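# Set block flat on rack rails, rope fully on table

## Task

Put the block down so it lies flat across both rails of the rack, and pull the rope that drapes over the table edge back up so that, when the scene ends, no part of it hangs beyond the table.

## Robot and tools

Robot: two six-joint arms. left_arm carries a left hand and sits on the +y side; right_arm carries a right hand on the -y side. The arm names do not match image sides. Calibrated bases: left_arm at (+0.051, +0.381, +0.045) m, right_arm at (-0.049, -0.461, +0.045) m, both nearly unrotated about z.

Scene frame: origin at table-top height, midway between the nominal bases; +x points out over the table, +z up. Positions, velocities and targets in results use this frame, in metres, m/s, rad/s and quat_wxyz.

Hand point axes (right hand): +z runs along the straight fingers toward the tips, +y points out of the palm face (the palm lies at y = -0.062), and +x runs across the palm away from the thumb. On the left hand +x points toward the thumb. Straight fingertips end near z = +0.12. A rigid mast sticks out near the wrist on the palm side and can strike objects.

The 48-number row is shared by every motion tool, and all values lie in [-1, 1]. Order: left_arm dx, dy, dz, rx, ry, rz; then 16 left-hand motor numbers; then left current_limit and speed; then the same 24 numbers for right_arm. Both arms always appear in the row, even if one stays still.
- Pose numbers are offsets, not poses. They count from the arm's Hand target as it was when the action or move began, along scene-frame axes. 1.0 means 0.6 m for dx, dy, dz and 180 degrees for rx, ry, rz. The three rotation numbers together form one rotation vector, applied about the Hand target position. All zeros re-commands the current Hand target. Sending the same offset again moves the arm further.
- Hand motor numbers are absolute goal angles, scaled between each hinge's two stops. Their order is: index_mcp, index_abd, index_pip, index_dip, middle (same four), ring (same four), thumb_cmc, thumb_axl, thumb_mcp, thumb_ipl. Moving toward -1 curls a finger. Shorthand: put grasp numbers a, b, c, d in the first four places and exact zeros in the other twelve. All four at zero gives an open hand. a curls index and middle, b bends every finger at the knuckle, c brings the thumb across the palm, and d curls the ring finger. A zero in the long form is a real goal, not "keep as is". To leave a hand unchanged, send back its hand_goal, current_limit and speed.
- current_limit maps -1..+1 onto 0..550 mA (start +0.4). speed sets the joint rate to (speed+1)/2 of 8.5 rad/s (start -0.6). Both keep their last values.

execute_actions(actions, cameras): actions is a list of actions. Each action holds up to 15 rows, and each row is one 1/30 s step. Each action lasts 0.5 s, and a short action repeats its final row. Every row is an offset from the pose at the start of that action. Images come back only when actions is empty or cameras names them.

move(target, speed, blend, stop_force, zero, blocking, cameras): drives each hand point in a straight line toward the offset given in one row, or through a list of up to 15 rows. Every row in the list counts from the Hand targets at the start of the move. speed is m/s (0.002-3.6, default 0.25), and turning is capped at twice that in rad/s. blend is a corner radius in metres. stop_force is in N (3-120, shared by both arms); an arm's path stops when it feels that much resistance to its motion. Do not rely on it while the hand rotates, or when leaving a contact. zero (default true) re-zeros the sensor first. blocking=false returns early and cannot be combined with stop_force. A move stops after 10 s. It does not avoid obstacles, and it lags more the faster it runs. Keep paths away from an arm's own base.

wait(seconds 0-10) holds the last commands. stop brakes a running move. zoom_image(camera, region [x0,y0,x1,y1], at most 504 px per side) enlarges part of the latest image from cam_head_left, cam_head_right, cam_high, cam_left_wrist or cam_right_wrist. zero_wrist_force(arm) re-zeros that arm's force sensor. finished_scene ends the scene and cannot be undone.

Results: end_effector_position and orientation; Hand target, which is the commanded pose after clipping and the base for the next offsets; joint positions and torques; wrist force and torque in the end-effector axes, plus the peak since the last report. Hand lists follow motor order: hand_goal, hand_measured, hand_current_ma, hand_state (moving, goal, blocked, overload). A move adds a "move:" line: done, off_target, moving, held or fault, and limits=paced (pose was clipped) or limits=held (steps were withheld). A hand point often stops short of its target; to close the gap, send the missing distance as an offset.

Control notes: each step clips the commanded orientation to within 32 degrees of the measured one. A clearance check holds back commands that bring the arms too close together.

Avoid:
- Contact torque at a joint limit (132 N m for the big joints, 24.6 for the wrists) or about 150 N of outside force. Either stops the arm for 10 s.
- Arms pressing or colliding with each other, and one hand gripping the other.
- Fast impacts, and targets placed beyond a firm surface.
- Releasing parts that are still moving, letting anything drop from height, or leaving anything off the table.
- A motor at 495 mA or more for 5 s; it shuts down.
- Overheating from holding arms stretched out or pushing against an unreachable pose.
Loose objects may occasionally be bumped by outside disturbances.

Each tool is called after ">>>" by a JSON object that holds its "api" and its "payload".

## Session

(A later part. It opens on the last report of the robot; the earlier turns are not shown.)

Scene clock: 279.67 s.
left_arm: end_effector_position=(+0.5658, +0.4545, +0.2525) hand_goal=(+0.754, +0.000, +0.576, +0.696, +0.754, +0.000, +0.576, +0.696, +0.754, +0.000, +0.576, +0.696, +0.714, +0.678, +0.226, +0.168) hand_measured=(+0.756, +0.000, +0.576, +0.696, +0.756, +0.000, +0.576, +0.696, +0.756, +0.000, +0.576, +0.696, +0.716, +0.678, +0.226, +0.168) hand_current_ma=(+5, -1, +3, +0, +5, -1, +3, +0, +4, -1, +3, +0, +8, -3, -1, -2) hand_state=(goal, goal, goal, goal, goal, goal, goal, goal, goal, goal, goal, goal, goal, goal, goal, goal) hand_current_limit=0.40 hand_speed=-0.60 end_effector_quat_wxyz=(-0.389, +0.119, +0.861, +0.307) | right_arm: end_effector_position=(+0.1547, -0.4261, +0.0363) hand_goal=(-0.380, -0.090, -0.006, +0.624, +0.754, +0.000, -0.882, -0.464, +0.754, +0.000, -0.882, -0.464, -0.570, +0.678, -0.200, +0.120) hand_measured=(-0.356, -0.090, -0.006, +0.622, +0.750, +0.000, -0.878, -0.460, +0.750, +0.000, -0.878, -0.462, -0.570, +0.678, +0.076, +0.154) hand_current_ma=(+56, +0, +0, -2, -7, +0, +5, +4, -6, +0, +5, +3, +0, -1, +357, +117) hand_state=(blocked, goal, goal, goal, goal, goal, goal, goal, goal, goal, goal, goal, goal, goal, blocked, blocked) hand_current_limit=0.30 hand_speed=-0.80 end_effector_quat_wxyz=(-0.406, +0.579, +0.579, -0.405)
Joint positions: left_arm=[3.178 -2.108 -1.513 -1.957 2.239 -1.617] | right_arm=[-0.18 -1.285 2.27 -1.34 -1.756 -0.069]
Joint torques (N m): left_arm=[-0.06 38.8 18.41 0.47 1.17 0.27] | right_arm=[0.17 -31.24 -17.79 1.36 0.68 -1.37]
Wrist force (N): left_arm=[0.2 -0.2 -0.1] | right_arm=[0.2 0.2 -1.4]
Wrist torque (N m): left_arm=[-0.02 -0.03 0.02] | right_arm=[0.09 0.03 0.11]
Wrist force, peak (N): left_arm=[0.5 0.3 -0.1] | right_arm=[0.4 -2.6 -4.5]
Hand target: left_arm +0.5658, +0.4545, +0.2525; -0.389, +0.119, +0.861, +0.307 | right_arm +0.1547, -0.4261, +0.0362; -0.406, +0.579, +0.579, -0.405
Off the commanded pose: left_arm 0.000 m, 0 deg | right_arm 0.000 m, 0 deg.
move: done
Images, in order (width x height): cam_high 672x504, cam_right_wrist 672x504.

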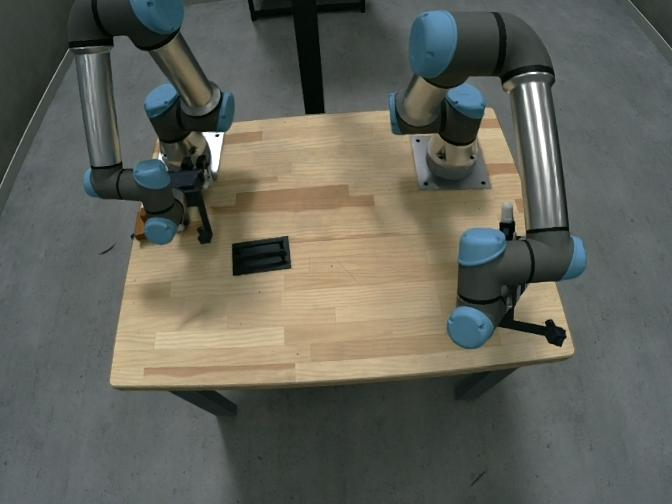

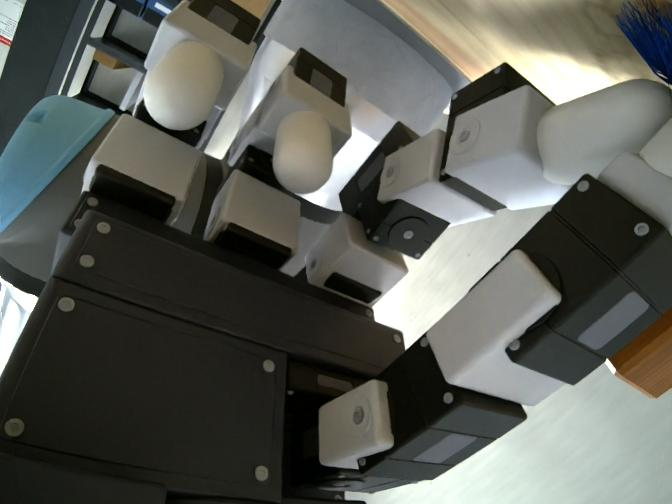

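>>> {"api": "move", "payload": {"target": [0,0,0,0,0,0, 0.754,0,0.576,0.696,0.754,0,0.576,0.696,0.754,0,0.576,0.696,0.714,0.678,0.226,0.168,0.4,-0.6, 0,0,0,0,0,0, -0.5,-0.09,-0.007,0.623,0.753,0,-0.883,-0.464,0.753,0,-0.883,-0.464,-0.571,0.677,-0.2,0.0,0.3,-0.8], "speed": 0.02}}

>>> {"api": "move", "payload": {"target": [0,0,0,0,0,0, 0.754,0,0.576,0.696,0.754,0,0.576,0.696,0.754,0,0.576,0.696,0.714,0.678,0.226,0.168,0.4,-0.6, 0,0.03,0.004,0,0,0, -0.5,-0.09,-0.007,0.623,0.753,0,-0.883,-0.464,0.753,0,-0.883,-0.464,-0.571,0.677,-0.2,0.0,0.3,-0.8], "speed": 0.03, "cameras": ["cam_high", "cam_right_wrist"]}}

>>> {"api": "zoom_image", "payload": {"camera": "cam_high", "region": [120, 170, 210, 260]}}

>>> {"api": "zoom_image", "payload": {"camera": "cam_right_wrist", "region": [480, 0, 672, 192]}}

Scene clock: 288.33 s.
left_arm: end_effector_position=(+0.5658, +0.4545, +0.2525) hand_goal=(+0.754, +0.000, +0.576, +0.696, +0.754, +0.000, +0.576, +0.696, +0.754, +0.000, +0.576, +0.696, +0.714, +0.678, +0.226, +0.168) hand_measured=(+0.756, +0.000, +0.576, +0.696, +0.756, +0.000, +0.576, +0.696, +0.756, +0.000, +0.576, +0.696, +0.716, +0.678, +0.226, +0.168) hand_current_ma=(+5, -1, +3, +0, +5, -1, +3, +0, +4, -1, +3, +0, +8, -3, -1, -2) hand_state=(goal, goal, goal, goal, goal, goal, goal, goal, goal, goal, goal, goal, goal, goal, goal, goal) hand_current_limit=0.40 hand_speed=-0.60 end_effector_quat_wxyz=(-0.389, +0.119, +0.861, +0.307) | right_arm: end_effector_position=(+0.1547, -0.4261, +0.0362) hand_goal=(-0.500, -0.090, -0.006, +0.624, +0.754, +0.000, -0.882, -0.464, +0.754, +0.000, -0.882, -0.464, -0.570, +0.678, -0.200, +0.000) hand_measured=(-0.356, -0.092, -0.006, +0.620, +0.750, +0.000, -0.878, -0.460, +0.750, +0.000, -0.878, -0.462, -0.570, +0.678, +0.076, +0.142) hand_current_ma=(+358, -1, +0, -4, -7, +0, +5, +4, -6, +0, +5, +3, +0, -1, +357, +358) hand_state=(blocked, goal, goal, goal, goal, goal, goal, goal, goal, goal, goal, goal, goal, goal, blocked, blocked) hand_current_limit=0.30 hand_speed=-0.80 end_effector_quat_wxyz=(-0.406, +0.579, +0.579, -0.405)
Joint positions: left_arm=[3.178 -2.108 -1.513 -1.957 2.239 -1.617] | right_arm=[-0.18 -1.285 2.27 -1.34 -1.756 -0.069]
Joint torques (N m): left_arm=[0.01 38.87 18.68 0.49 1.16 0.22] | right_arm=[-3.44 -15.45 -12.91 -0.39 0.39 0.21]
Wrist force (N): left_arm=[0.5 0.0 -0.1] | right_arm=[0.0 0.1 -1.4]
Wrist torque (N m): left_arm=[0.00 -0.07 0.04] | right_arm=[0.08 0.05 0.10]
Wrist force, peak (N): left_arm=[0.5 0.0 -0.4] | right_arm=[0.6 0.2 -1.7]
Hand target: left_arm +0.5658, +0.4545, +0.2525; -0.389, +0.119, +0.861, +0.307 | right_arm +0.1547, -0.4261, +0.0362; -0.406, +0.579, +0.579, -0.405
Off the commanded pose: left_arm 0.000 m, 0 deg | right_arm 0.000 m, 0 deg.
move: done

Scene clock: 289.20 s.
left_arm: end_effector_position=(+0.5658, +0.4545, +0.2525) hand_goal=(+0.754, +0.000, +0.576, +0.696, +0.754, +0.000, +0.576, +0.696, +0.754, +0.000, +0.576, +0.696, +0.714, +0.678, +0.226, +0.168) hand_measured=(+0.756, +0.000, +0.576, +0.696, +0.756, +0.000, +0.576, +0.696, +0.756, +0.000, +0.576, +0.696, +0.716, +0.678, +0.226, +0.168) hand_current_ma=(+5, -1, +3, +0, +5, -1, +3, +0, +4, -1, +3, +0, +8, -3, -1, -2) hand_state=(goal, goal, goal, goal, goal, goal, goal, goal, goal, goal, goal, goal, goal, goal, goal, goal) hand_current_limit=0.40 hand_speed=-0.60 end_effector_quat_wxyz=(-0.389, +0.119, +0.861, +0.307) | right_arm: end_effector_position=(+0.1547, -0.4080, +0.0387) hand_goal=(-0.500, -0.090, -0.006, +0.624, +0.754, +0.000, -0.882, -0.464, +0.754, +0.000, -0.882, -0.464, -0.570, +0.678, -0.200, +0.000) hand_measured=(-0.356, -0.092, -0.006, +0.620, +0.750, +0.000, -0.878, -0.460, +0.750, +0.000, -0.878, -0.462, -0.572, +0.678, +0.076, +0.140) hand_current_ma=(+358, -3, +0, -4, -7, +0, +5, +4, -6, +0, +5, +3, -2, -1, +358, +358) hand_state=(blocked, goal, goal, goal, goal, goal, goal, goal, goal, goal, goal, goal, goal, goal, blocked, blocked) hand_current_limit=0.30 hand_speed=-0.80 end_effector_quat_wxyz=(-0.406, +0.579, +0.579, -0.405) end_effector_velocity=(+0.001, -0.002, +0.000) end_effector_angular_velocity=(-0.002, -0.002, +0.001)
Joint positions: left_arm=[3.178 -2.108 -1.513 -1.957 2.239 -1.617] | right_arm=[-0.133 -1.286 2.259 -1.326 -1.711 -0.052]
Joint velocities: left_arm=[within noise] | right_arm=[-0.004 0 0 -0.002 -0.006 0]
Joint torques (N m): left_arm=[0.21 39.19 18.77 0.53 1.16 0.22] | right_arm=[-6.48 -31.29 -6.94 -0.16 -1.8 -1.44]
Wrist force (N): left_arm=[0.3 0.0 -0.1] | right_arm=[0.4 0.2 -1.2]
Wrist torque (N m): left_arm=[0.00 -0.04 0.03] | right_arm=[0.08 0.01 0.06]
Wrist force, peak (N): left_arm=[0.4 0.0 -0.2] | right_arm=[0.2 0.3 -1.5]
Hand target: left_arm +0.5658, +0.4545, +0.2525; -0.389, +0.119, +0.861, +0.307 | right_arm +0.1547, -0.4081, +0.0386; -0.406, +0.579, +0.579, -0.405
Off the commanded pose: left_arm 0.000 m, 0 deg | right_arm 0.000 m, 0 deg.
move: done
Images, in order (width x height): cam_high 672x504, cam_right_wrist 672x504.

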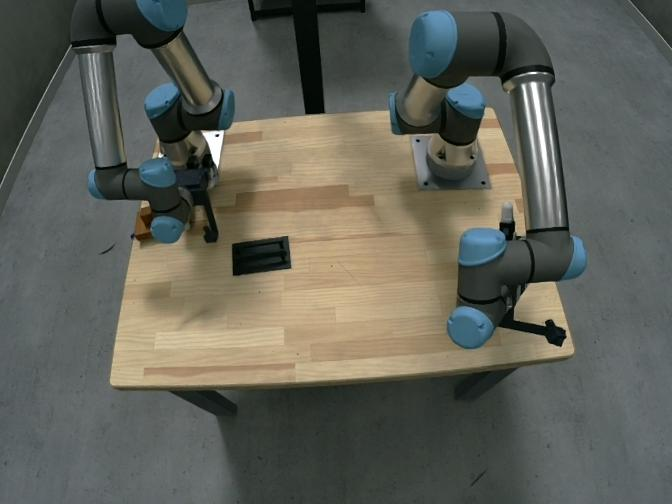

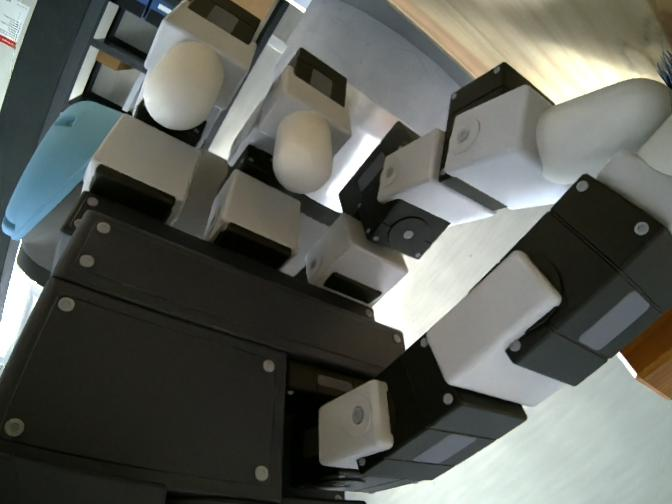

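Scaled by 5.600 from the camera's 672x504 image, which has a finer 960x720 frame.

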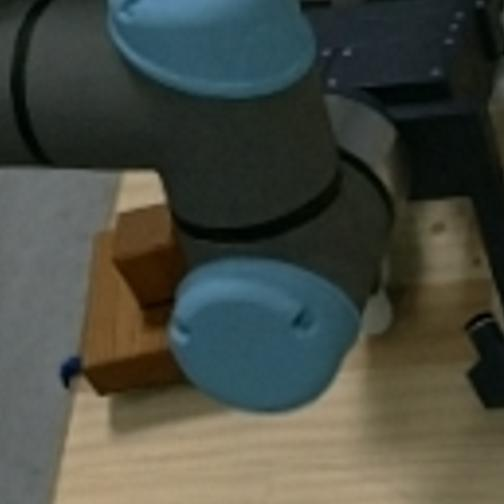

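Scaled by 2.625 from the camera's 672x504 image, which has a finer 960x720 frame.

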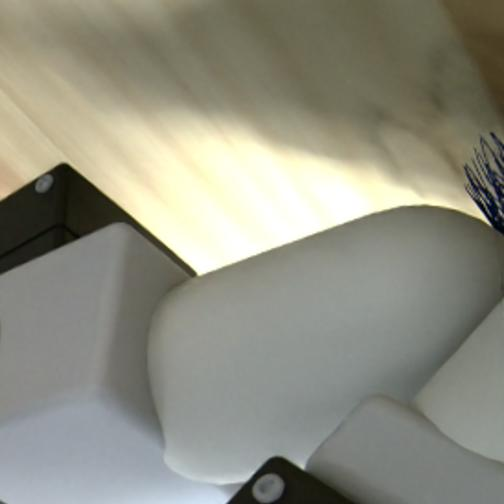

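>>> {"api": "move", "payload": {"target": [[0,0,0,0,0,0, 0.754,0,0.576,0.696,0.754,0,0.576,0.696,0.754,0,0.576,0.696,0.714,0.678,0.226,0.168,0.4,-0.6, 0,0,0.025,0,0,0, -0.274,-0.09,-0.007,0.623,0.753,0,-0.883,-0.464,0.753,0,-0.883,-0.464,-0.571,0.677,0.112,0.168,0.3,-0.6],[0,0,0,0,0,0, 0.754,0,0.576,0.696,0.754,0,0.576,0.696,0.754,0,0.576,0.696,0.714,0.678,0.226,0.168,0.4,-0.6, 0.005,-0.035,0.025,0,0,0, -0.274,-0.09,-0.007,0.623,0.753,0,-0.883,-0.464,0.753,0,-0.883,-0.464,-0.571,0.677,0.112,0.168,0.3,-0.6]], "speed": 0.06, "cameras": ["cam_high", "cam_right_wrist"]}}

>>> {"api": "zoom_image", "payload": {"camera": "cam_high", "region": [120, 170, 210, 260]}}

>>> {"api": "zoom_image", "payload": {"camera": "cam_right_wrist", "region": [480, 0, 672, 192]}}

Scene clock: 305.60 s.
left_arm: end_effector_position=(+0.5658, +0.4545, +0.2525) hand_goal=(+0.754, +0.000, +0.576, +0.696, +0.754, +0.000, +0.576, +0.696, +0.754, +0.000, +0.576, +0.696, +0.714, +0.678, +0.226, +0.168) hand_measured=(+0.756, +0.000, +0.576, +0.696, +0.756, +0.000, +0.576, +0.696, +0.756, +0.000, +0.576, +0.696, +0.716, +0.678, +0.226, +0.168) hand_current_ma=(+5, -1, +3, +0, +5, -1, +3, +0, +4, -1, +3, +0, +8, -3, -1, -2) hand_state=(goal, goal, goal, goal, goal, goal, goal, goal, goal, goal, goal, goal, goal, goal, goal, goal) hand_current_limit=0.40 hand_speed=-0.60 end_effector_quat_wxyz=(-0.389, +0.119, +0.861, +0.307) | right_arm: end_effector_position=(+0.1577, -0.4290, +0.0536) hand_goal=(-0.274, -0.090, -0.006, +0.624, +0.754, +0.000, -0.882, -0.464, +0.754, +0.000, -0.882, -0.464, -0.570, +0.678, +0.112, +0.168) hand_measured=(-0.274, -0.092, -0.006, +0.622, +0.750, +0.000, -0.878, -0.460, +0.750, +0.000, -0.878, -0.462, -0.572, +0.678, +0.110, +0.168) hand_current_ma=(-1, -2, +0, -2, -7, +0, +5, +4, -6, +0, +5, +3, -2, -1, -2, -1) hand_state=(goal, goal, goal, goal, goal, goal, goal, goal, goal, goal, goal, goal, goal, goal, goal, goal) hand_current_limit=0.30 hand_speed=-0.60 end_effector_quat_wxyz=(-0.406, +0.579, +0.579, -0.405) end_effector_velocity=(+0.000, +0.002, +0.000) end_effector_angular_velocity=(-0.001, -0.001, -0.002)
Joint positions: left_arm=[3.178 -2.108 -1.513 -1.957 2.239 -1.617] | right_arm=[-0.187 -1.324 2.251 -1.283 -1.762 -0.071]
Joint velocities: left_arm=[within noise] | right_arm=[0.003 0 0 0 0.005 0.003]
Joint torques (N m): left_arm=[0.31 39.18 18.7 0.45 1.26 0.3] | right_arm=[6.3 -36.08 -5.22 0.91 1.37 1.97]
Wrist force (N): left_arm=[0.4 0.3 0.2] | right_arm=[0.6 0.2 -1.5]
Wrist torque (N m): left_arm=[0.02 -0.05 0.03] | right_arm=[0.10 -0.01 0.16]
Wrist force, peak (N): left_arm=[0.3 0.6 0.1] | right_arm=[0.8 0.1 -1.7]
Hand target: left_arm +0.5658, +0.4545, +0.2525; -0.389, +0.119, +0.861, +0.307 | right_arm +0.1577, -0.4291, +0.0536; -0.406, +0.579, +0.579, -0.405
Off the commanded pose: left_arm 0.000 m, 0 deg | right_arm 0.000 m, 0 deg.
move: done
Images, in order (width x height): cam_high 672x504, cam_right_wrist 672x504.

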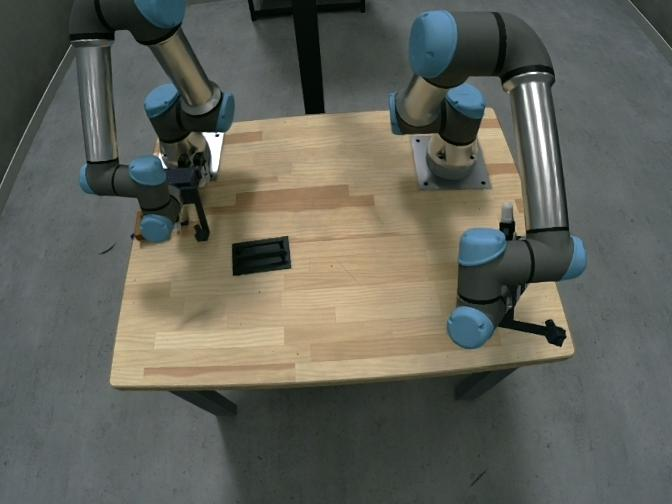

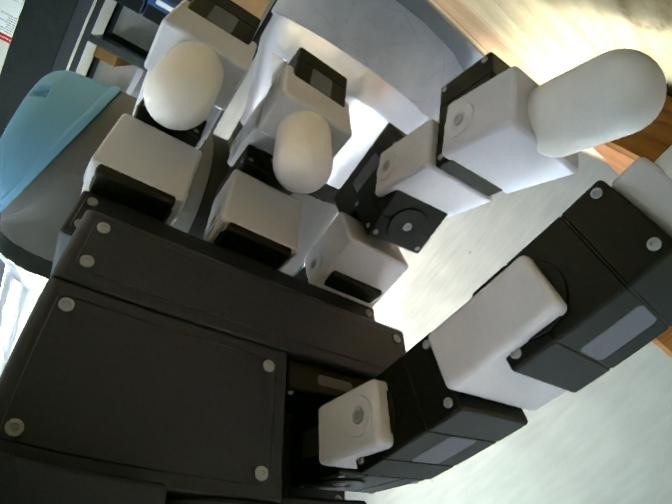

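Scaled by 5.600 from the camera's 672x504 image, which has a finer 960x720 frame.

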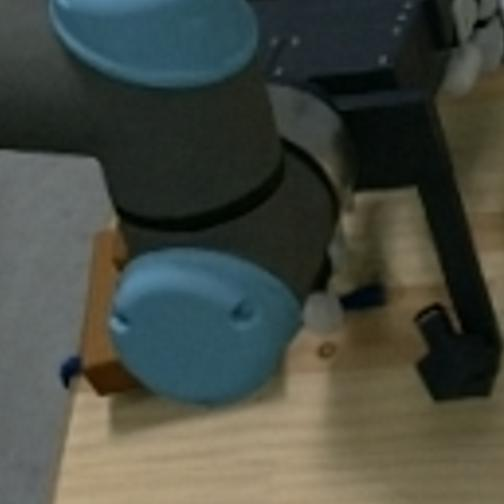

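Scaled by 2.625 from the camera's 672x504 image, which has a finer 960x720 frame.

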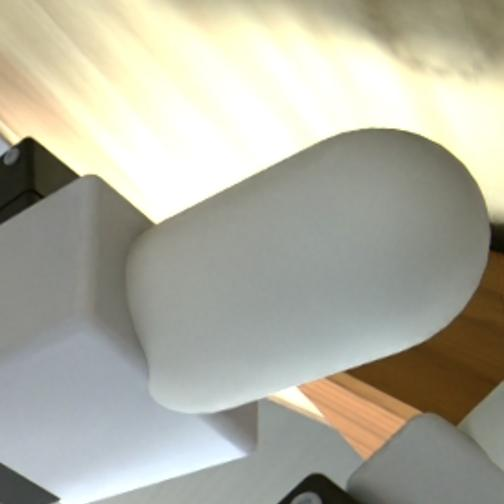

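>>> {"api": "move", "payload": {"target": [0,0,0,0,0,0, 0.754,0,0.576,0.696,0.754,0,0.576,0.696,0.754,0,0.576,0.696,0.714,0.678,0.226,0.168,0.4,-0.6, -0.0045,0,0,0,0,0, -0.274,-0.09,-0.007,0.623,0.753,0,-0.883,-0.464,0.753,0,-0.883,-0.464,-0.571,0.677,0.112,0.168,0.3,-0.6], "speed": 0.05}}

>>> {"api": "move", "payload": {"target": [0,0,0,0,0,0, 0.754,0,0.576,0.696,0.754,0,0.576,0.696,0.754,0,0.576,0.696,0.714,0.678,0.226,0.168,0.4,-0.6, 0,0,-0.0367,0,0,0, -0.274,-0.09,-0.007,0.623,0.753,0,-0.883,-0.464,0.753,0,-0.883,-0.464,-0.571,0.677,0.112,0.168,0.3,-0.6], "speed": 0.01, "stop_force": 3}}

>>> {"api": "move", "payload": {"target": [0,0,0,0,0,0, 0.754,0,0.576,0.696,0.754,0,0.576,0.696,0.754,0,0.576,0.696,0.714,0.678,0.226,0.168,0.4,-0.6, 0,0,0,0,0,0, -0.285,-0.09,-0.007,0.623,0.753,0,-0.883,-0.464,0.753,0,-0.883,-0.464,-0.571,0.677,-0.15,0.1,0.0,-0.85], "speed": 0.02, "cameras": ["cam_high", "cam_right_wrist"]}}

>>> {"api": "zoom_image", "payload": {"camera": "cam_high", "region": [120, 170, 210, 260]}}

>>> {"api": "zoom_image", "payload": {"camera": "cam_right_wrist", "region": [480, 0, 672, 192]}}

Scene clock: 316.67 s.
left_arm: end_effector_position=(+0.5658, +0.4545, +0.2525) hand_goal=(+0.754, +0.000, +0.576, +0.696, +0.754, +0.000, +0.576, +0.696, +0.754, +0.000, +0.576, +0.696, +0.714, +0.678, +0.226, +0.168) hand_measured=(+0.756, +0.000, +0.576, +0.696, +0.756, +0.000, +0.576, +0.696, +0.756, +0.000, +0.576, +0.696, +0.716, +0.678, +0.226, +0.168) hand_current_ma=(+5, -1, +3, +0, +5, -1, +3, +0, +4, -1, +3, +0, +8, -3, -1, -2) hand_state=(goal, goal, goal, goal, goal, goal, goal, goal, goal, goal, goal, goal, goal, goal, goal, goal) hand_current_limit=0.40 hand_speed=-0.60 end_effector_quat_wxyz=(-0.389, +0.119, +0.861, +0.307) | right_arm: end_effector_position=(+0.1549, -0.4291, +0.0536) hand_goal=(-0.274, -0.090, -0.006, +0.624, +0.754, +0.000, -0.882, -0.464, +0.754, +0.000, -0.882, -0.464, -0.570, +0.678, +0.112, +0.168) hand_measured=(-0.274, -0.092, -0.006, +0.622, +0.750, +0.000, -0.878, -0.460, +0.750, +0.000, -0.878, -0.462, -0.572, +0.678, +0.110, +0.168) hand_current_ma=(-1, -2, +0, -2, -7, +0, +5, +4, -6, +0, +5, +3, -2, -1, -2, -1) hand_state=(goal, goal, goal, goal, goal, goal, goal, goal, goal, goal, goal, goal, goal, goal, goal, goal) hand_current_limit=0.30 hand_speed=-0.60 end_effector_quat_wxyz=(-0.406, +0.579, +0.579, -0.405)
Joint positions: left_arm=[3.178 -2.108 -1.513 -1.957 2.239 -1.617] | right_arm=[-0.188 -1.329 2.258 -1.285 -1.763 -0.072]
Joint torques (N m): left_arm=[0.34 38.92 18.69 0.53 1.26 0.42] | right_arm=[-6.83 -27.04 -15.13 -0.14 -1.45 -1.62]
Wrist force (N): left_arm=[0.3 0.0 0.0] | right_arm=[0.5 0.2 -1.6]
Wrist torque (N m): left_arm=[0.00 -0.05 0.03] | right_arm=[0.10 0.01 0.16]
Wrist force, peak (N): left_arm=[0.6 0.0 -0.3] | right_arm=[0.6 0.3 -1.7]
Hand target: left_arm +0.5658, +0.4545, +0.2525; -0.389, +0.119, +0.861, +0.307 | right_arm +0.1550, -0.4291, +0.0536; -0.406, +0.579, +0.579, -0.405
Off the commanded pose: left_arm 0.000 m, 0 deg | right_arm 0.000 m, 0 deg.
move: done

Scene clock: 319.50 s.
left_arm: end_effector_position=(+0.5658, +0.4545, +0.2525) hand_goal=(+0.754, +0.000, +0.576, +0.696, +0.754, +0.000, +0.576, +0.696, +0.754, +0.000, +0.576, +0.696, +0.714, +0.678, +0.226, +0.168) hand_measured=(+0.756, +0.000, +0.576, +0.696, +0.756, +0.000, +0.576, +0.696, +0.756, +0.000, +0.576, +0.696, +0.716, +0.678, +0.226, +0.168) hand_current_ma=(+5, -1, +3, +0, +5, -1, +3, +0, +4, -1, +3, +0, +8, -3, -1, -2) hand_state=(goal, goal, goal, goal, goal, goal, goal, goal, goal, goal, goal, goal, goal, goal, goal, goal) hand_current_limit=0.40 hand_speed=-0.60 end_effector_quat_wxyz=(-0.389, +0.119, +0.861, +0.307) | right_arm: end_effector_position=(+0.1550, -0.4291, +0.0353) hand_goal=(-0.274, -0.090, -0.006, +0.624, +0.754, +0.000, -0.882, -0.464, +0.754, +0.000, -0.882, -0.464, -0.570, +0.678, +0.112, +0.168) hand_measured=(-0.274, -0.092, -0.006, +0.622, +0.750, +0.000, -0.878, -0.460, +0.750, +0.000, -0.878, -0.462, -0.572, +0.678, +0.110, +0.168) hand_current_ma=(-1, -2, +0, -2, -7, +0, +5, +4, -6, +0, +5, +3, -1, -1, -1, -1) hand_state=(goal, goal, goal, goal, goal, goal, goal, goal, goal, goal, goal, goal, goal, goal, goal, goal) hand_current_limit=0.30 hand_speed=-0.60 end_effector_quat_wxyz=(-0.406, +0.579, +0.579, -0.405)
Joint positions: left_arm=[3.178 -2.108 -1.513 -1.957 2.239 -1.617] | right_arm=[-0.188 -1.283 2.271 -1.343 -1.763 -0.072]
Joint torques (N m): left_arm=[-0.08 39.2 19.15 0.51 1.25 0.31] | right_arm=[2.71 -35.12 -18.65 0.08 0.36 -0.69]
Wrist force (N): left_arm=[0.3 0.2 0.0] | right_arm=[0.7 -3.0 -1.7]
Wrist torque (N m): left_arm=[0.02 -0.04 0.03] | right_arm=[-0.19 -0.03 0.17]
Wrist force, peak (N): left_arm=[0.5 0.0 -0.3] | right_arm=[0.3 -10.1 -3.1]
Hand target: left_arm +0.5658, +0.4545, +0.2525; -0.389, +0.119, +0.861, +0.307 | right_arm +0.1550, -0.4291, +0.0353; -0.406, +0.579, +0.579, -0.405 (not the last commanded pose)
Off the commanded pose: left_arm 0.000 m, 0 deg | right_arm 0.004 m, 0 deg.
move: contact (right_arm)

Scene clock: 320.00 s.
left_arm: end_effector_position=(+0.5658, +0.4545, +0.2525) hand_goal=(+0.754, +0.000, +0.576, +0.696, +0.754, +0.000, +0.576, +0.696, +0.754, +0.000, +0.576, +0.696, +0.714, +0.678, +0.226, +0.168) hand_measured=(+0.756, +0.000, +0.576, +0.696, +0.756, +0.000, +0.576, +0.696, +0.756, +0.000, +0.576, +0.696, +0.716, +0.678, +0.226, +0.168) hand_current_ma=(+5, -1, +3, +0, +5, -1, +3, +0, +4, -1, +3, +0, +8, -3, -1, -2) hand_state=(goal, goal, goal, goal, goal, goal, goal, goal, goal, goal, goal, goal, goal, goal, goal, goal) hand_current_limit=0.40 hand_speed=-0.60 end_effector_quat_wxyz=(-0.389, +0.119, +0.861, +0.307) | right_arm: end_effector_position=(+0.1550, -0.4291, +0.0353) hand_goal=(-0.284, -0.090, -0.006, +0.624, +0.754, +0.000, -0.882, -0.464, +0.754, +0.000, -0.882, -0.464, -0.570, +0.678, -0.150, +0.100) hand_measured=(-0.280, -0.092, -0.006, +0.622, +0.750, +0.000, -0.878, -0.460, +0.750, +0.000, -0.878, -0.462, -0.572, +0.678, +0.110, +0.146) hand_current_ma=(+6, -2, +0, -2, -7, +0, +5, +4, -6, +0, +5, +3, -1, -1, +275, +179) hand_state=(goal, goal, goal, goal, goal, goal, goal, goal, goal, goal, goal, goal, goal, goal, blocked, blocked) hand_current_limit=0.00 hand_speed=-0.85 end_effector_quat_wxyz=(-0.406, +0.579, +0.579, -0.405)
Joint positions: left_arm=[3.178 -2.108 -1.513 -1.957 2.239 -1.617] | right_arm=[-0.188 -1.283 2.271 -1.344 -1.763 -0.072]
Joint torques (N m): left_arm=[0.29 39.29 18.91 0.55 1.31 0.33] | right_arm=[2.82 -33.93 -13.99 -0.07 0.43 -0.63]
Wrist force (N): left_arm=[0.4 0.0 -0.2] | right_arm=[0.2 -3.0 -4.9]
Wrist torque (N m): left_arm=[0.02 -0.06 0.04] | right_arm=[-0.40 -0.02 0.14]
Wrist force, peak (N): left_arm=[0.3 0.3 -0.2] | right_arm=[0.4 -3.1 -5.1]
Hand target: left_arm +0.5658, +0.4545, +0.2525; -0.389, +0.119, +0.861, +0.307 | right_arm +0.1550, -0.4291, +0.0353; -0.406, +0.579, +0.579, -0.405
Off the commanded pose: left_arm 0.000 m, 0 deg | right_arm 0.000 m, 0 deg.
move: done
Images, in order (width x height): cam_high 672x504, cam_right_wrist 672x504.

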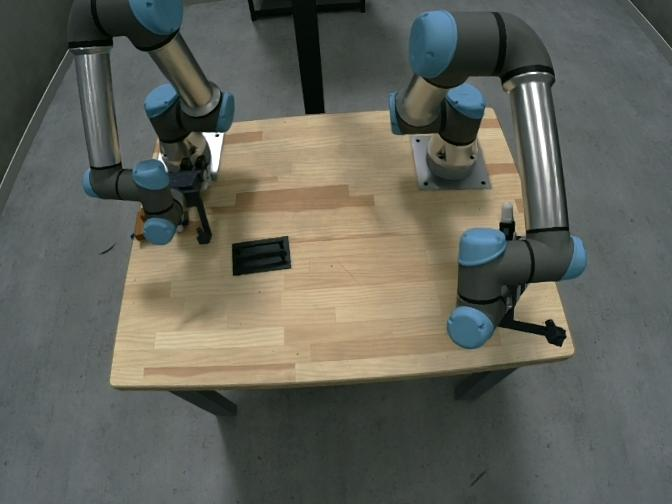

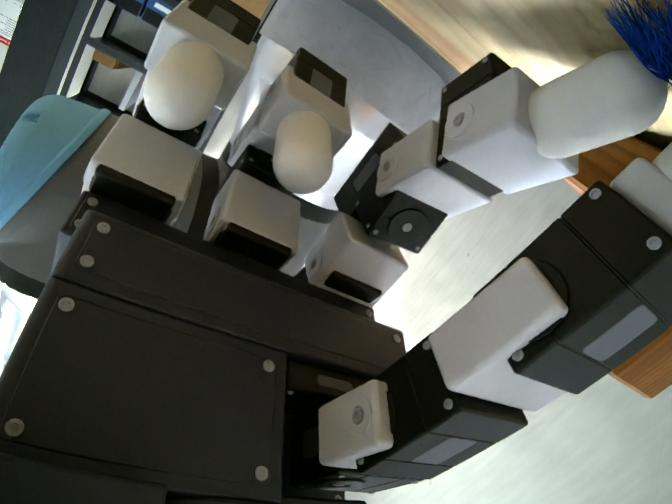

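Scaled by 5.600 from the camera's 672x504 image, which has a finer 960x720 frame.

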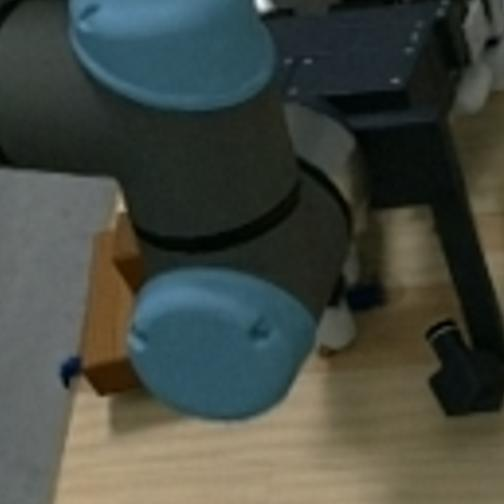

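Scaled by 2.625 from the camera's 672x504 image, which has a finer 960x720 frame.

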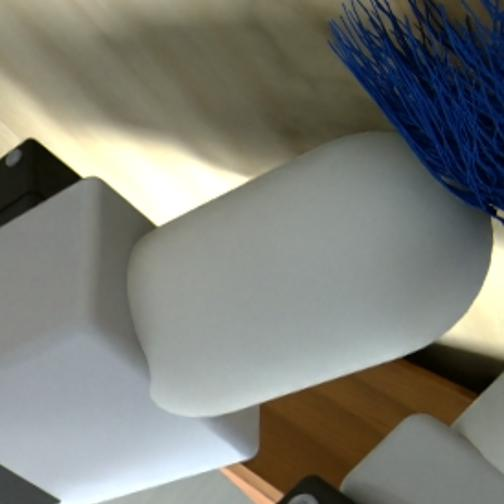

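>>> {"api": "move", "payload": {"target": [0,0,0,0,0,0, 0.754,0,0.576,0.696,0.754,0,0.576,0.696,0.754,0,0.576,0.696,0.714,0.678,0.226,0.168,0.4,-0.6, 0,0,0.0038,0,0,0, -0.285,-0.09,-0.007,0.623,0.753,0,-0.883,-0.464,0.753,0,-0.883,-0.464,-0.571,0.677,-0.15,0.1,0.0,-0.85], "speed": 0.02}}

>>> {"api": "wait", "payload": {"seconds": 1, "cameras": ["cam_high", "cam_right_wrist"]}}

>>> {"api": "zoom_image", "payload": {"camera": "cam_high", "region": [120, 170, 210, 260]}}

>>> {"api": "zoom_image", "payload": {"camera": "cam_right_wrist", "region": [480, 0, 672, 192]}}

Scene clock: 328.13 s.
left_arm: end_effector_position=(+0.5658, +0.4545, +0.2525) hand_goal=(+0.754, +0.000, +0.576, +0.696, +0.754, +0.000, +0.576, +0.696, +0.754, +0.000, +0.576, +0.696, +0.714, +0.678, +0.226, +0.168) hand_measured=(+0.756, +0.000, +0.576, +0.696, +0.756, +0.000, +0.576, +0.696, +0.756, +0.000, +0.576, +0.696, +0.716, +0.678, +0.226, +0.168) hand_current_ma=(+5, -1, +3, +0, +5, -1, +3, +0, +4, -1, +3, +0, +8, -3, -1, -2) hand_state=(goal, goal, goal, goal, goal, goal, goal, goal, goal, goal, goal, goal, goal, goal, goal, goal) hand_current_limit=0.40 hand_speed=-0.60 end_effector_quat_wxyz=(-0.389, +0.119, +0.861, +0.307) | right_arm: end_effector_position=(+0.1550, -0.4291, +0.0376) hand_goal=(-0.284, -0.090, -0.006, +0.624, +0.754, +0.000, -0.882, -0.464, +0.754, +0.000, -0.882, -0.464, -0.570, +0.678, -0.150, +0.100) hand_measured=(-0.260, -0.088, +0.006, +0.628, +0.750, +0.000, -0.878, -0.460, +0.750, +0.000, -0.878, -0.462, -0.566, +0.678, +0.022, +0.126) hand_current_ma=(+53, +2, +19, +5, -7, +0, +5, +4, -6, +0, +5, +3, +5, +0, +275, +78) hand_state=(blocked, goal, goal, goal, goal, goal, goal, goal, goal, goal, goal, goal, goal, goal, blocked, blocked) hand_current_limit=0.00 hand_speed=-0.85 end_effector_quat_wxyz=(-0.406, +0.579, +0.579, -0.405)
Joint positions: left_arm=[3.178 -2.108 -1.513 -1.957 2.239 -1.617] | right_arm=[-0.188 -1.289 2.269 -1.336 -1.763 -0.072]
Joint torques (N m): left_arm=[0.06 39.08 18.89 0.53 1.25 0.36] | right_arm=[2.61 -25.08 -15.01 0.39 0.53 -0.43]
Wrist force (N): left_arm=[0.3 0.0 -0.3] | right_arm=[-0.2 -1.3 -2.9]
Wrist torque (N m): left_arm=[0.02 -0.05 0.03] | right_arm=[-0.09 0.00 0.20]
Wrist force, peak (N): left_arm=[0.6 -0.1 0.0] | right_arm=[0.4 -3.1 -5.3]
Hand target: left_arm +0.5658, +0.4545, +0.2525; -0.389, +0.119, +0.861, +0.307 | right_arm +0.1550, -0.4291, +0.0376; -0.406, +0.579, +0.579, -0.405
Off the commanded pose: left_arm 0.000 m, 0 deg | right_arm 0.000 m, 0 deg.
move: done

Scene clock: 329.13 s.
left_arm: end_effector_position=(+0.5658, +0.4545, +0.2525) hand_goal=(+0.754, +0.000, +0.576, +0.696, +0.754, +0.000, +0.576, +0.696, +0.754, +0.000, +0.576, +0.696, +0.714, +0.678, +0.226, +0.168) hand_measured=(+0.756, +0.000, +0.576, +0.696, +0.756, +0.000, +0.576, +0.696, +0.756, +0.000, +0.576, +0.696, +0.716, +0.678, +0.226, +0.168) hand_current_ma=(+5, -1, +3, +0, +5, -1, +3, +0, +4, -1, +3, +0, +8, -3, -1, -2) hand_state=(goal, goal, goal, goal, goal, goal, goal, goal, goal, goal, goal, goal, goal, goal, goal, goal) hand_current_limit=0.40 hand_speed=-0.60 end_effector_quat_wxyz=(-0.389, +0.119, +0.861, +0.307) | right_arm: end_effector_position=(+0.1550, -0.4291, +0.0376) hand_goal=(-0.284, -0.090, -0.006, +0.624, +0.754, +0.000, -0.882, -0.464, +0.754, +0.000, -0.882, -0.464, -0.570, +0.678, -0.150, +0.100) hand_measured=(-0.260, -0.088, +0.006, +0.628, +0.750, +0.000, -0.878, -0.460, +0.750, +0.000, -0.878, -0.462, -0.566, +0.678, +0.022, +0.126) hand_current_ma=(+53, +2, +19, +5, -7, +0, +5, +4, -6, +0, +5, +3, +5, +0, +275, +78) hand_state=(blocked, goal, goal, goal, goal, goal, goal, goal, goal, goal, goal, goal, goal, goal, blocked, blocked) hand_current_limit=0.00 hand_speed=-0.85 end_effector_quat_wxyz=(-0.406, +0.579, +0.579, -0.405)
Joint positions: left_arm=[3.178 -2.108 -1.513 -1.957 2.239 -1.617] | right_arm=[-0.188 -1.289 2.269 -1.336 -1.763 -0.072]
Joint torques (N m): left_arm=[-0.01 39.3 19.5 0.61 1.34 0.37] | right_arm=[2.21 -14.44 -6.42 -0.42 0.43 -0.84]
Wrist force (N): left_arm=[0.0 0.1 -0.2] | right_arm=[-0.3 -1.5 -3.2]
Wrist torque (N m): left_arm=[0.03 -0.01 0.00] | right_arm=[-0.09 0.02 0.18]
Wrist force, peak (N): left_arm=[0.4 0.1 -0.4] | right_arm=[-0.3 -1.5 -3.2]
Hand target: left_arm +0.5658, +0.4545, +0.2525; -0.389, +0.119, +0.861, +0.307 | right_arm +0.1550, -0.4291, +0.0376; -0.406, +0.579, +0.579, -0.405
Off the commanded pose: left_arm 0.000 m, 0 deg | right_arm 0.000 m, 0 deg.
wait: 1.00 s; at rest by 0.17 s
Images, in order (width x height): cam_high 672x504, cam_right_wrist 672x504.

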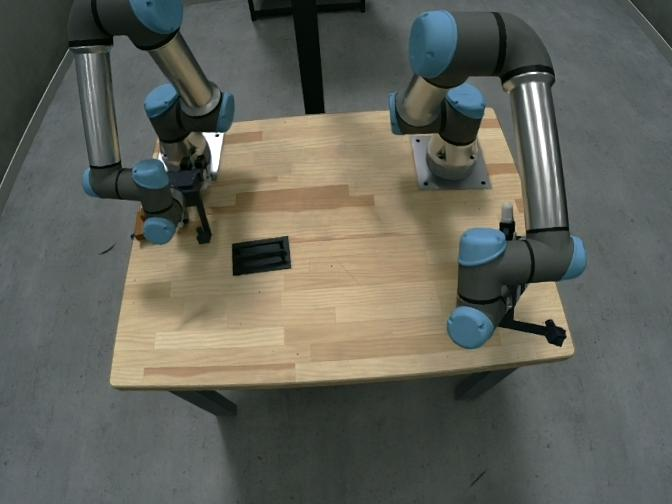

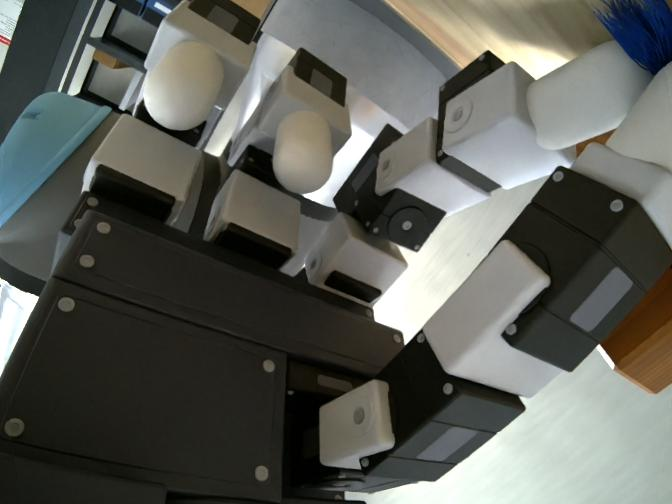

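Scaled by 5.600 from the camera's 672x504 image, which has a finer 960x720 frame.

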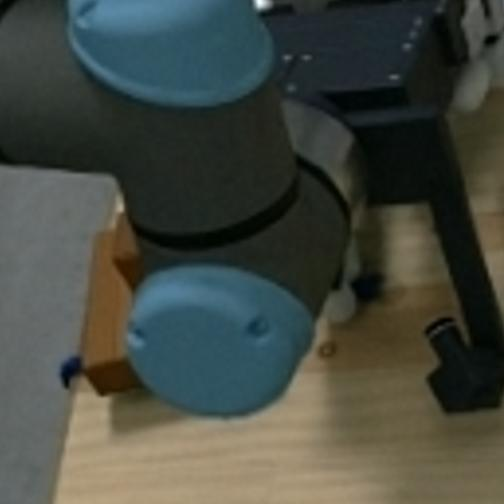

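Scaled by 2.625 from the camera's 672x504 image, which has a finer 960x720 frame.

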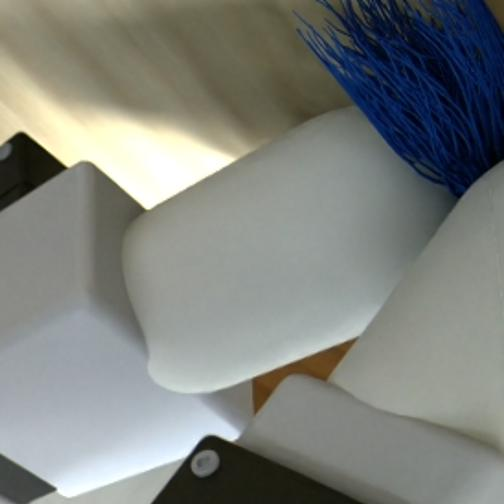

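>>> {"api": "move", "payload": {"target": [0,0,0,0,0,0, 0.754,0,0.576,0.696,0.754,0,0.576,0.696,0.754,0,0.576,0.696,0.714,0.678,0.226,0.168,0.4,-0.6, 0,0,0.0015,0,0,0, -0.42,-0.09,-0.007,0.623,0.753,0,-0.883,-0.464,0.753,0,-0.883,-0.464,-0.571,0.677,-0.3,0.0,0.4,-0.85], "speed": 0.02}}

>>> {"api": "move", "payload": {"target": [0,0,0,0,0,0, 0.754,0,0.576,0.696,0.754,0,0.576,0.696,0.754,0,0.576,0.696,0.714,0.678,0.226,0.168,0.4,-0.6, 0,0.025,0.002,0,0,0, -0.42,-0.09,-0.007,0.623,0.753,0,-0.883,-0.464,0.753,0,-0.883,-0.464,-0.571,0.677,-0.3,0.0,0.4,-0.85], "speed": 0.02, "cameras": ["cam_high", "cam_right_wrist"]}}

>>> {"api": "zoom_image", "payload": {"camera": "cam_high", "region": [120, 170, 210, 260]}}

>>> {"api": "zoom_image", "payload": {"camera": "cam_right_wrist", "region": [480, 0, 672, 192]}}

Scene clock: 336.70 s.
left_arm: end_effector_position=(+0.5658, +0.4545, +0.2525) hand_goal=(+0.754, +0.000, +0.576, +0.696, +0.754, +0.000, +0.576, +0.696, +0.754, +0.000, +0.576, +0.696, +0.714, +0.678, +0.226, +0.168) hand_measured=(+0.756, +0.000, +0.576, +0.696, +0.756, +0.000, +0.576, +0.696, +0.756, +0.000, +0.576, +0.696, +0.716, +0.678, +0.226, +0.168) hand_current_ma=(+5, -1, +3, +0, +5, -1, +3, +0, +4, -1, +3, +0, +8, -3, -1, -2) hand_state=(goal, goal, goal, goal, goal, goal, goal, goal, goal, goal, goal, goal, goal, goal, goal, goal) hand_current_limit=0.40 hand_speed=-0.60 end_effector_quat_wxyz=(-0.389, +0.119, +0.861, +0.307) | right_arm: end_effector_position=(+0.1550, -0.4291, +0.0385) hand_goal=(-0.420, -0.090, -0.006, +0.624, +0.754, +0.000, -0.882, -0.464, +0.754, +0.000, -0.882, -0.464, -0.570, +0.678, -0.300, +0.000) hand_measured=(-0.264, -0.086, +0.020, +0.636, +0.750, +0.000, -0.878, -0.460, +0.750, +0.000, -0.878, -0.462, -0.564, +0.680, +0.018, +0.092) hand_current_ma=(+385, +3, +57, +19, -7, +0, +5, +4, -6, +0, +5, +3, +7, +2, +385, +385) hand_state=(blocked, goal, blocked, goal, goal, goal, goal, goal, goal, goal, goal, goal, goal, goal, blocked, blocked) hand_current_limit=0.40 hand_speed=-0.85 end_effector_quat_wxyz=(-0.406, +0.579, +0.579, -0.405)
Joint positions: left_arm=[3.178 -2.108 -1.513 -1.957 2.239 -1.617] | right_arm=[-0.188 -1.291 2.269 -1.333 -1.763 -0.072]
Joint torques (N m): left_arm=[0.18 39.23 19.73 0.58 1.33 0.4] | right_arm=[0.7 -31.69 -16.61 1.96 0.44 -0.76]
Wrist force (N): left_arm=[0.2 0.2 0.0] | right_arm=[-0.6 -1.4 -3.6]
Wrist torque (N m): left_arm=[0.02 -0.02 0.01] | right_arm=[-0.11 0.04 0.18]
Wrist force, peak (N): left_arm=[0.5 0.0 -0.3] | right_arm=[-0.5 -2.4 -4.4]
Hand target: left_arm +0.5658, +0.4545, +0.2525; -0.389, +0.119, +0.861, +0.307 | right_arm +0.1550, -0.4291, +0.0385; -0.406, +0.579, +0.579, -0.405
Off the commanded pose: left_arm 0.000 m, 0 deg | right_arm 0.000 m, 0 deg.
move: done

Scene clock: 337.70 s.
left_arm: end_effector_position=(+0.5658, +0.4545, +0.2525) hand_goal=(+0.754, +0.000, +0.576, +0.696, +0.754, +0.000, +0.576, +0.696, +0.754, +0.000, +0.576, +0.696, +0.714, +0.678, +0.226, +0.168) hand_measured=(+0.756, +0.000, +0.576, +0.696, +0.756, +0.000, +0.576, +0.696, +0.756, +0.000, +0.576, +0.696, +0.716, +0.678, +0.226, +0.168) hand_current_ma=(+5, -1, +3, +0, +5, -1, +3, +0, +4, -1, +3, +0, +8, -3, -1, -2) hand_state=(goal, goal, goal, goal, goal, goal, goal, goal, goal, goal, goal, goal, goal, goal, goal, goal) hand_current_limit=0.40 hand_speed=-0.60 end_effector_quat_wxyz=(-0.389, +0.119, +0.861, +0.307) | right_arm: end_effector_position=(+0.1550, -0.4140, +0.0397) hand_goal=(-0.420, -0.090, -0.006, +0.624, +0.754, +0.000, -0.882, -0.464, +0.754, +0.000, -0.882, -0.464, -0.570, +0.678, -0.300, +0.000) hand_measured=(-0.264, -0.058, +0.032, +0.642, +0.750, +0.000, -0.878, -0.460, +0.750, +0.000, -0.878, -0.462, -0.554, +0.684, +0.018, +0.068) hand_current_ma=(+385, +58, +88, +33, -7, +0, +5, +4, -6, +0, +5, +3, +31, +10, +385, +291) hand_state=(blocked, blocked, blocked, goal, goal, goal, goal, goal, goal, goal, goal, goal, goal, goal, blocked, blocked) hand_current_limit=0.40 hand_speed=-0.85 end_effector_quat_wxyz=(-0.406, +0.579, +0.579, -0.405)
Joint positions: left_arm=[3.178 -2.108 -1.513 -1.957 2.239 -1.617] | right_arm=[-0.148 -1.29 2.261 -1.324 -1.726 -0.057]
Joint torques (N m): left_arm=[0.22 39.16 19.54 0.63 1.39 0.45] | right_arm=[-8.43 -16.22 -10.68 0.93 -1.4 -0.71]
Wrist force (N): left_arm=[0.1 0.0 -0.2] | right_arm=[-1.3 -1.5 -2.1]
Wrist torque (N m): left_arm=[0.01 -0.02 0.01] | right_arm=[-0.05 0.07 0.16]
Wrist force, peak (N): left_arm=[0.4 0.2 -0.3] | right_arm=[-2.8 -3.2 -2.8]
Hand target: left_arm +0.5658, +0.4545, +0.2525; -0.389, +0.119, +0.861, +0.307 | right_arm +0.1550, -0.4141, +0.0397; -0.406, +0.579, +0.579, -0.405
Off the commanded pose: left_arm 0.000 m, 0 deg | right_arm 0.000 m, 0 deg.
move: done
Images, in order (width x height): cam_high 672x504, cam_right_wrist 672x504.

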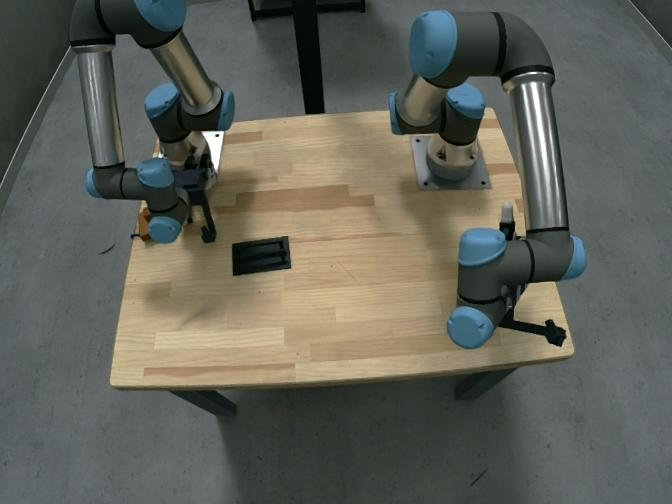

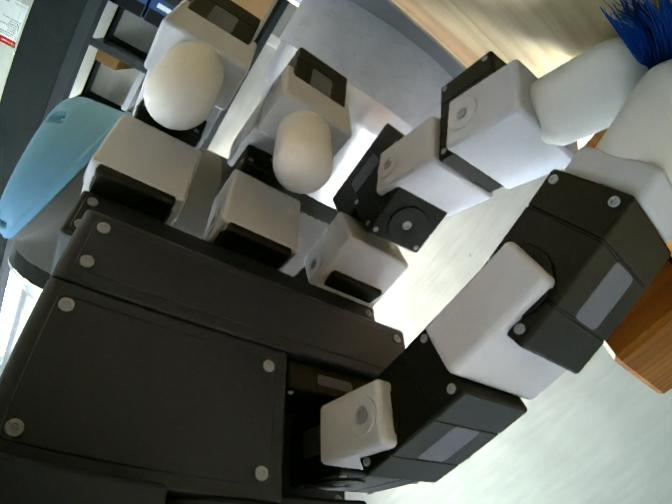

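Scaled by 5.600 from the camera's 672x504 image, which has a finer 960x720 frame.

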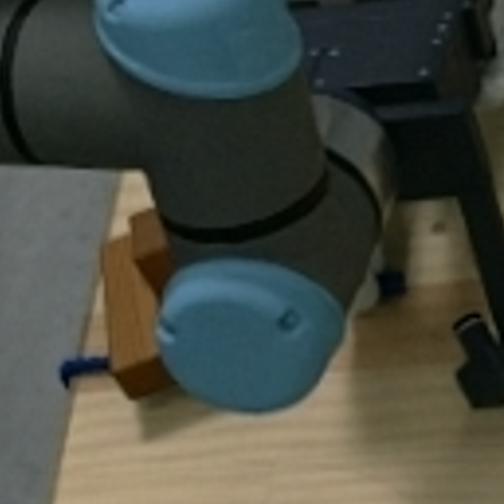

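Scaled by 2.625 from the camera's 672x504 image, which has a finer 960x720 frame.

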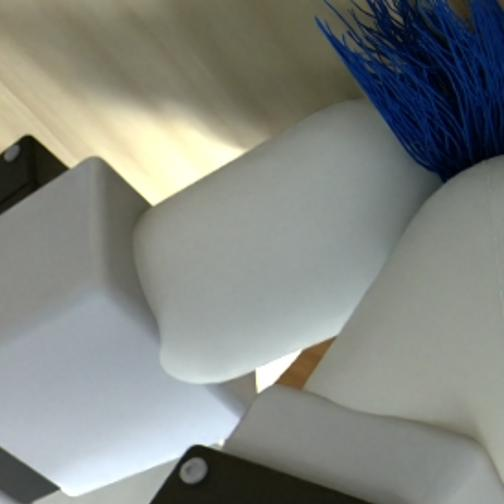

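>>> {"api": "move", "payload": {"target": [0,0,0,0,0,0, 0.754,0,0.576,0.696,0.754,0,0.576,0.696,0.754,0,0.576,0.696,0.714,0.678,0.226,0.168,0.4,-0.6, 0.0157,0.01,0.002,0,0,0.25, -0.42,-0.09,-0.007,0.623,0.753,0,-0.883,-0.464,0.753,0,-0.883,-0.464,-0.571,0.677,-0.3,0.0,0.4,-0.85], "speed": 0.09, "cameras": ["cam_high", "cam_right_wrist"]}}

>>> {"api": "zoom_image", "payload": {"camera": "cam_high", "region": [120, 170, 240, 290]}}

>>> {"api": "zoom_image", "payload": {"camera": "cam_right_wrist", "region": [480, 0, 672, 192]}}

Scene clock: 374.67 s.
left_arm: end_effector_position=(+0.5658, +0.4545, +0.2525) hand_goal=(+0.754, +0.000, +0.576, +0.696, +0.754, +0.000, +0.576, +0.696, +0.754, +0.000, +0.576, +0.696, +0.714, +0.678, +0.226, +0.168) hand_measured=(+0.756, +0.000, +0.576, +0.696, +0.756, +0.000, +0.576, +0.696, +0.756, +0.000, +0.576, +0.696, +0.716, +0.678, +0.226, +0.168) hand_current_ma=(+5, -1, +3, +0, +5, -1, +3, +0, +4, -1, +3, +0, +8, -3, -1, -2) hand_state=(goal, goal, goal, goal, goal, goal, goal, goal, goal, goal, goal, goal, goal, goal, goal, goal) hand_current_limit=0.40 hand_speed=-0.60 end_effector_quat_wxyz=(-0.389, +0.119, +0.861, +0.307) | right_arm: end_effector_position=(+0.1643, -0.4080, +0.0409) hand_goal=(-0.420, -0.090, -0.006, +0.624, +0.754, +0.000, -0.882, -0.464, +0.754, +0.000, -0.882, -0.464, -0.570, +0.678, -0.300, +0.000) hand_measured=(-0.264, -0.066, +0.038, +0.646, +0.750, +0.000, -0.878, -0.460, +0.750, +0.000, -0.878, -0.462, -0.554, +0.684, +0.018, +0.050) hand_current_ma=(+385, +43, +110, +42, -7, +0, +5, +4, -6, +0, +5, +3, +31, +10, +385, +198) hand_state=(blocked, blocked, blocked, blocked, goal, goal, goal, goal, goal, goal, goal, goal, goal, goal, blocked, blocked) hand_current_limit=0.40 hand_speed=-0.85 end_effector_quat_wxyz=(-0.220, +0.313, +0.757, -0.530)
Joint positions: left_arm=[3.178 -2.108 -1.513 -1.957 2.239 -1.617] | right_arm=[0.213 -1.317 2.306 -1.402 -2.12 -0.225]
Joint torques (N m): left_arm=[0.56 39.78 20.76 0.73 1.42 0.57] | right_arm=[-7.7 -17.54 -17.54 1.7 1.86 2.11]
Wrist force (N): left_arm=[0.4 0.1 -0.4] | right_arm=[-1.2 -2.9 -1.3]
Wrist torque (N m): left_arm=[0.04 -0.05 0.04] | right_arm=[-0.06 0.13 0.19]
Wrist force, peak (N): left_arm=[0.7 0.1 -0.2] | right_arm=[-2.0 -2.7 -1.9]
Hand target: left_arm +0.5658, +0.4545, +0.2525; -0.389, +0.119, +0.861, +0.307 | right_arm +0.1644, -0.4081, +0.0409; -0.220, +0.313, +0.757, -0.530
Off the commanded pose: left_arm 0.000 m, 0 deg | right_arm 0.000 m, 0 deg.
move: done
Images, in order (width x height): cam_high 672x504, cam_right_wrist 672x504.

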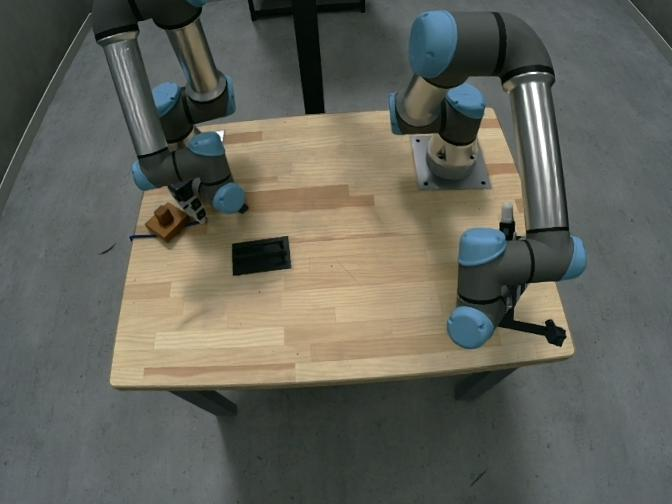

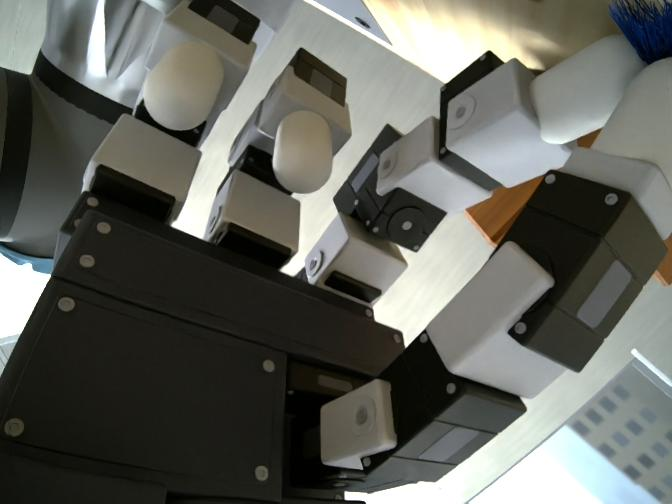

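Scaled by 4.200 from the camera's 672x504 image, which has a finer 960x720 frame.

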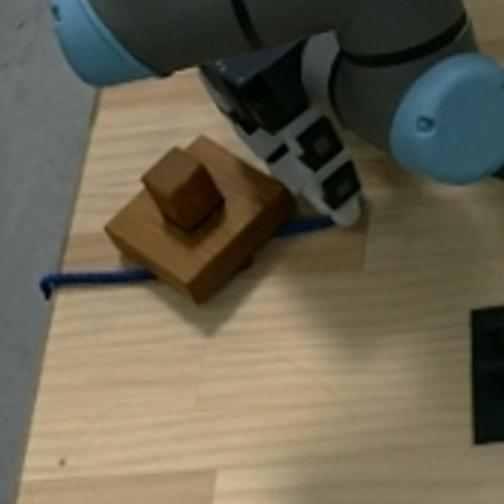

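Scaled by 2.625 from the camera's 672x504 image, which has a finer 960x720 frame.

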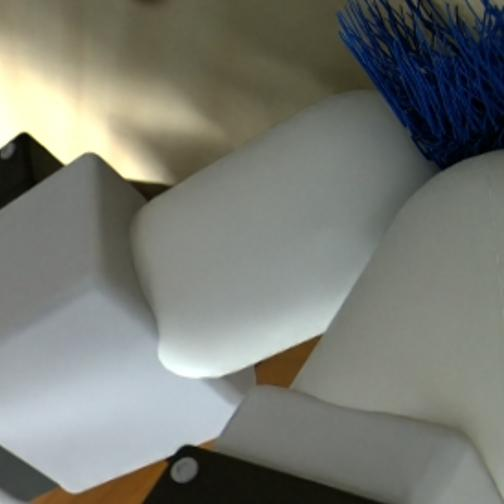

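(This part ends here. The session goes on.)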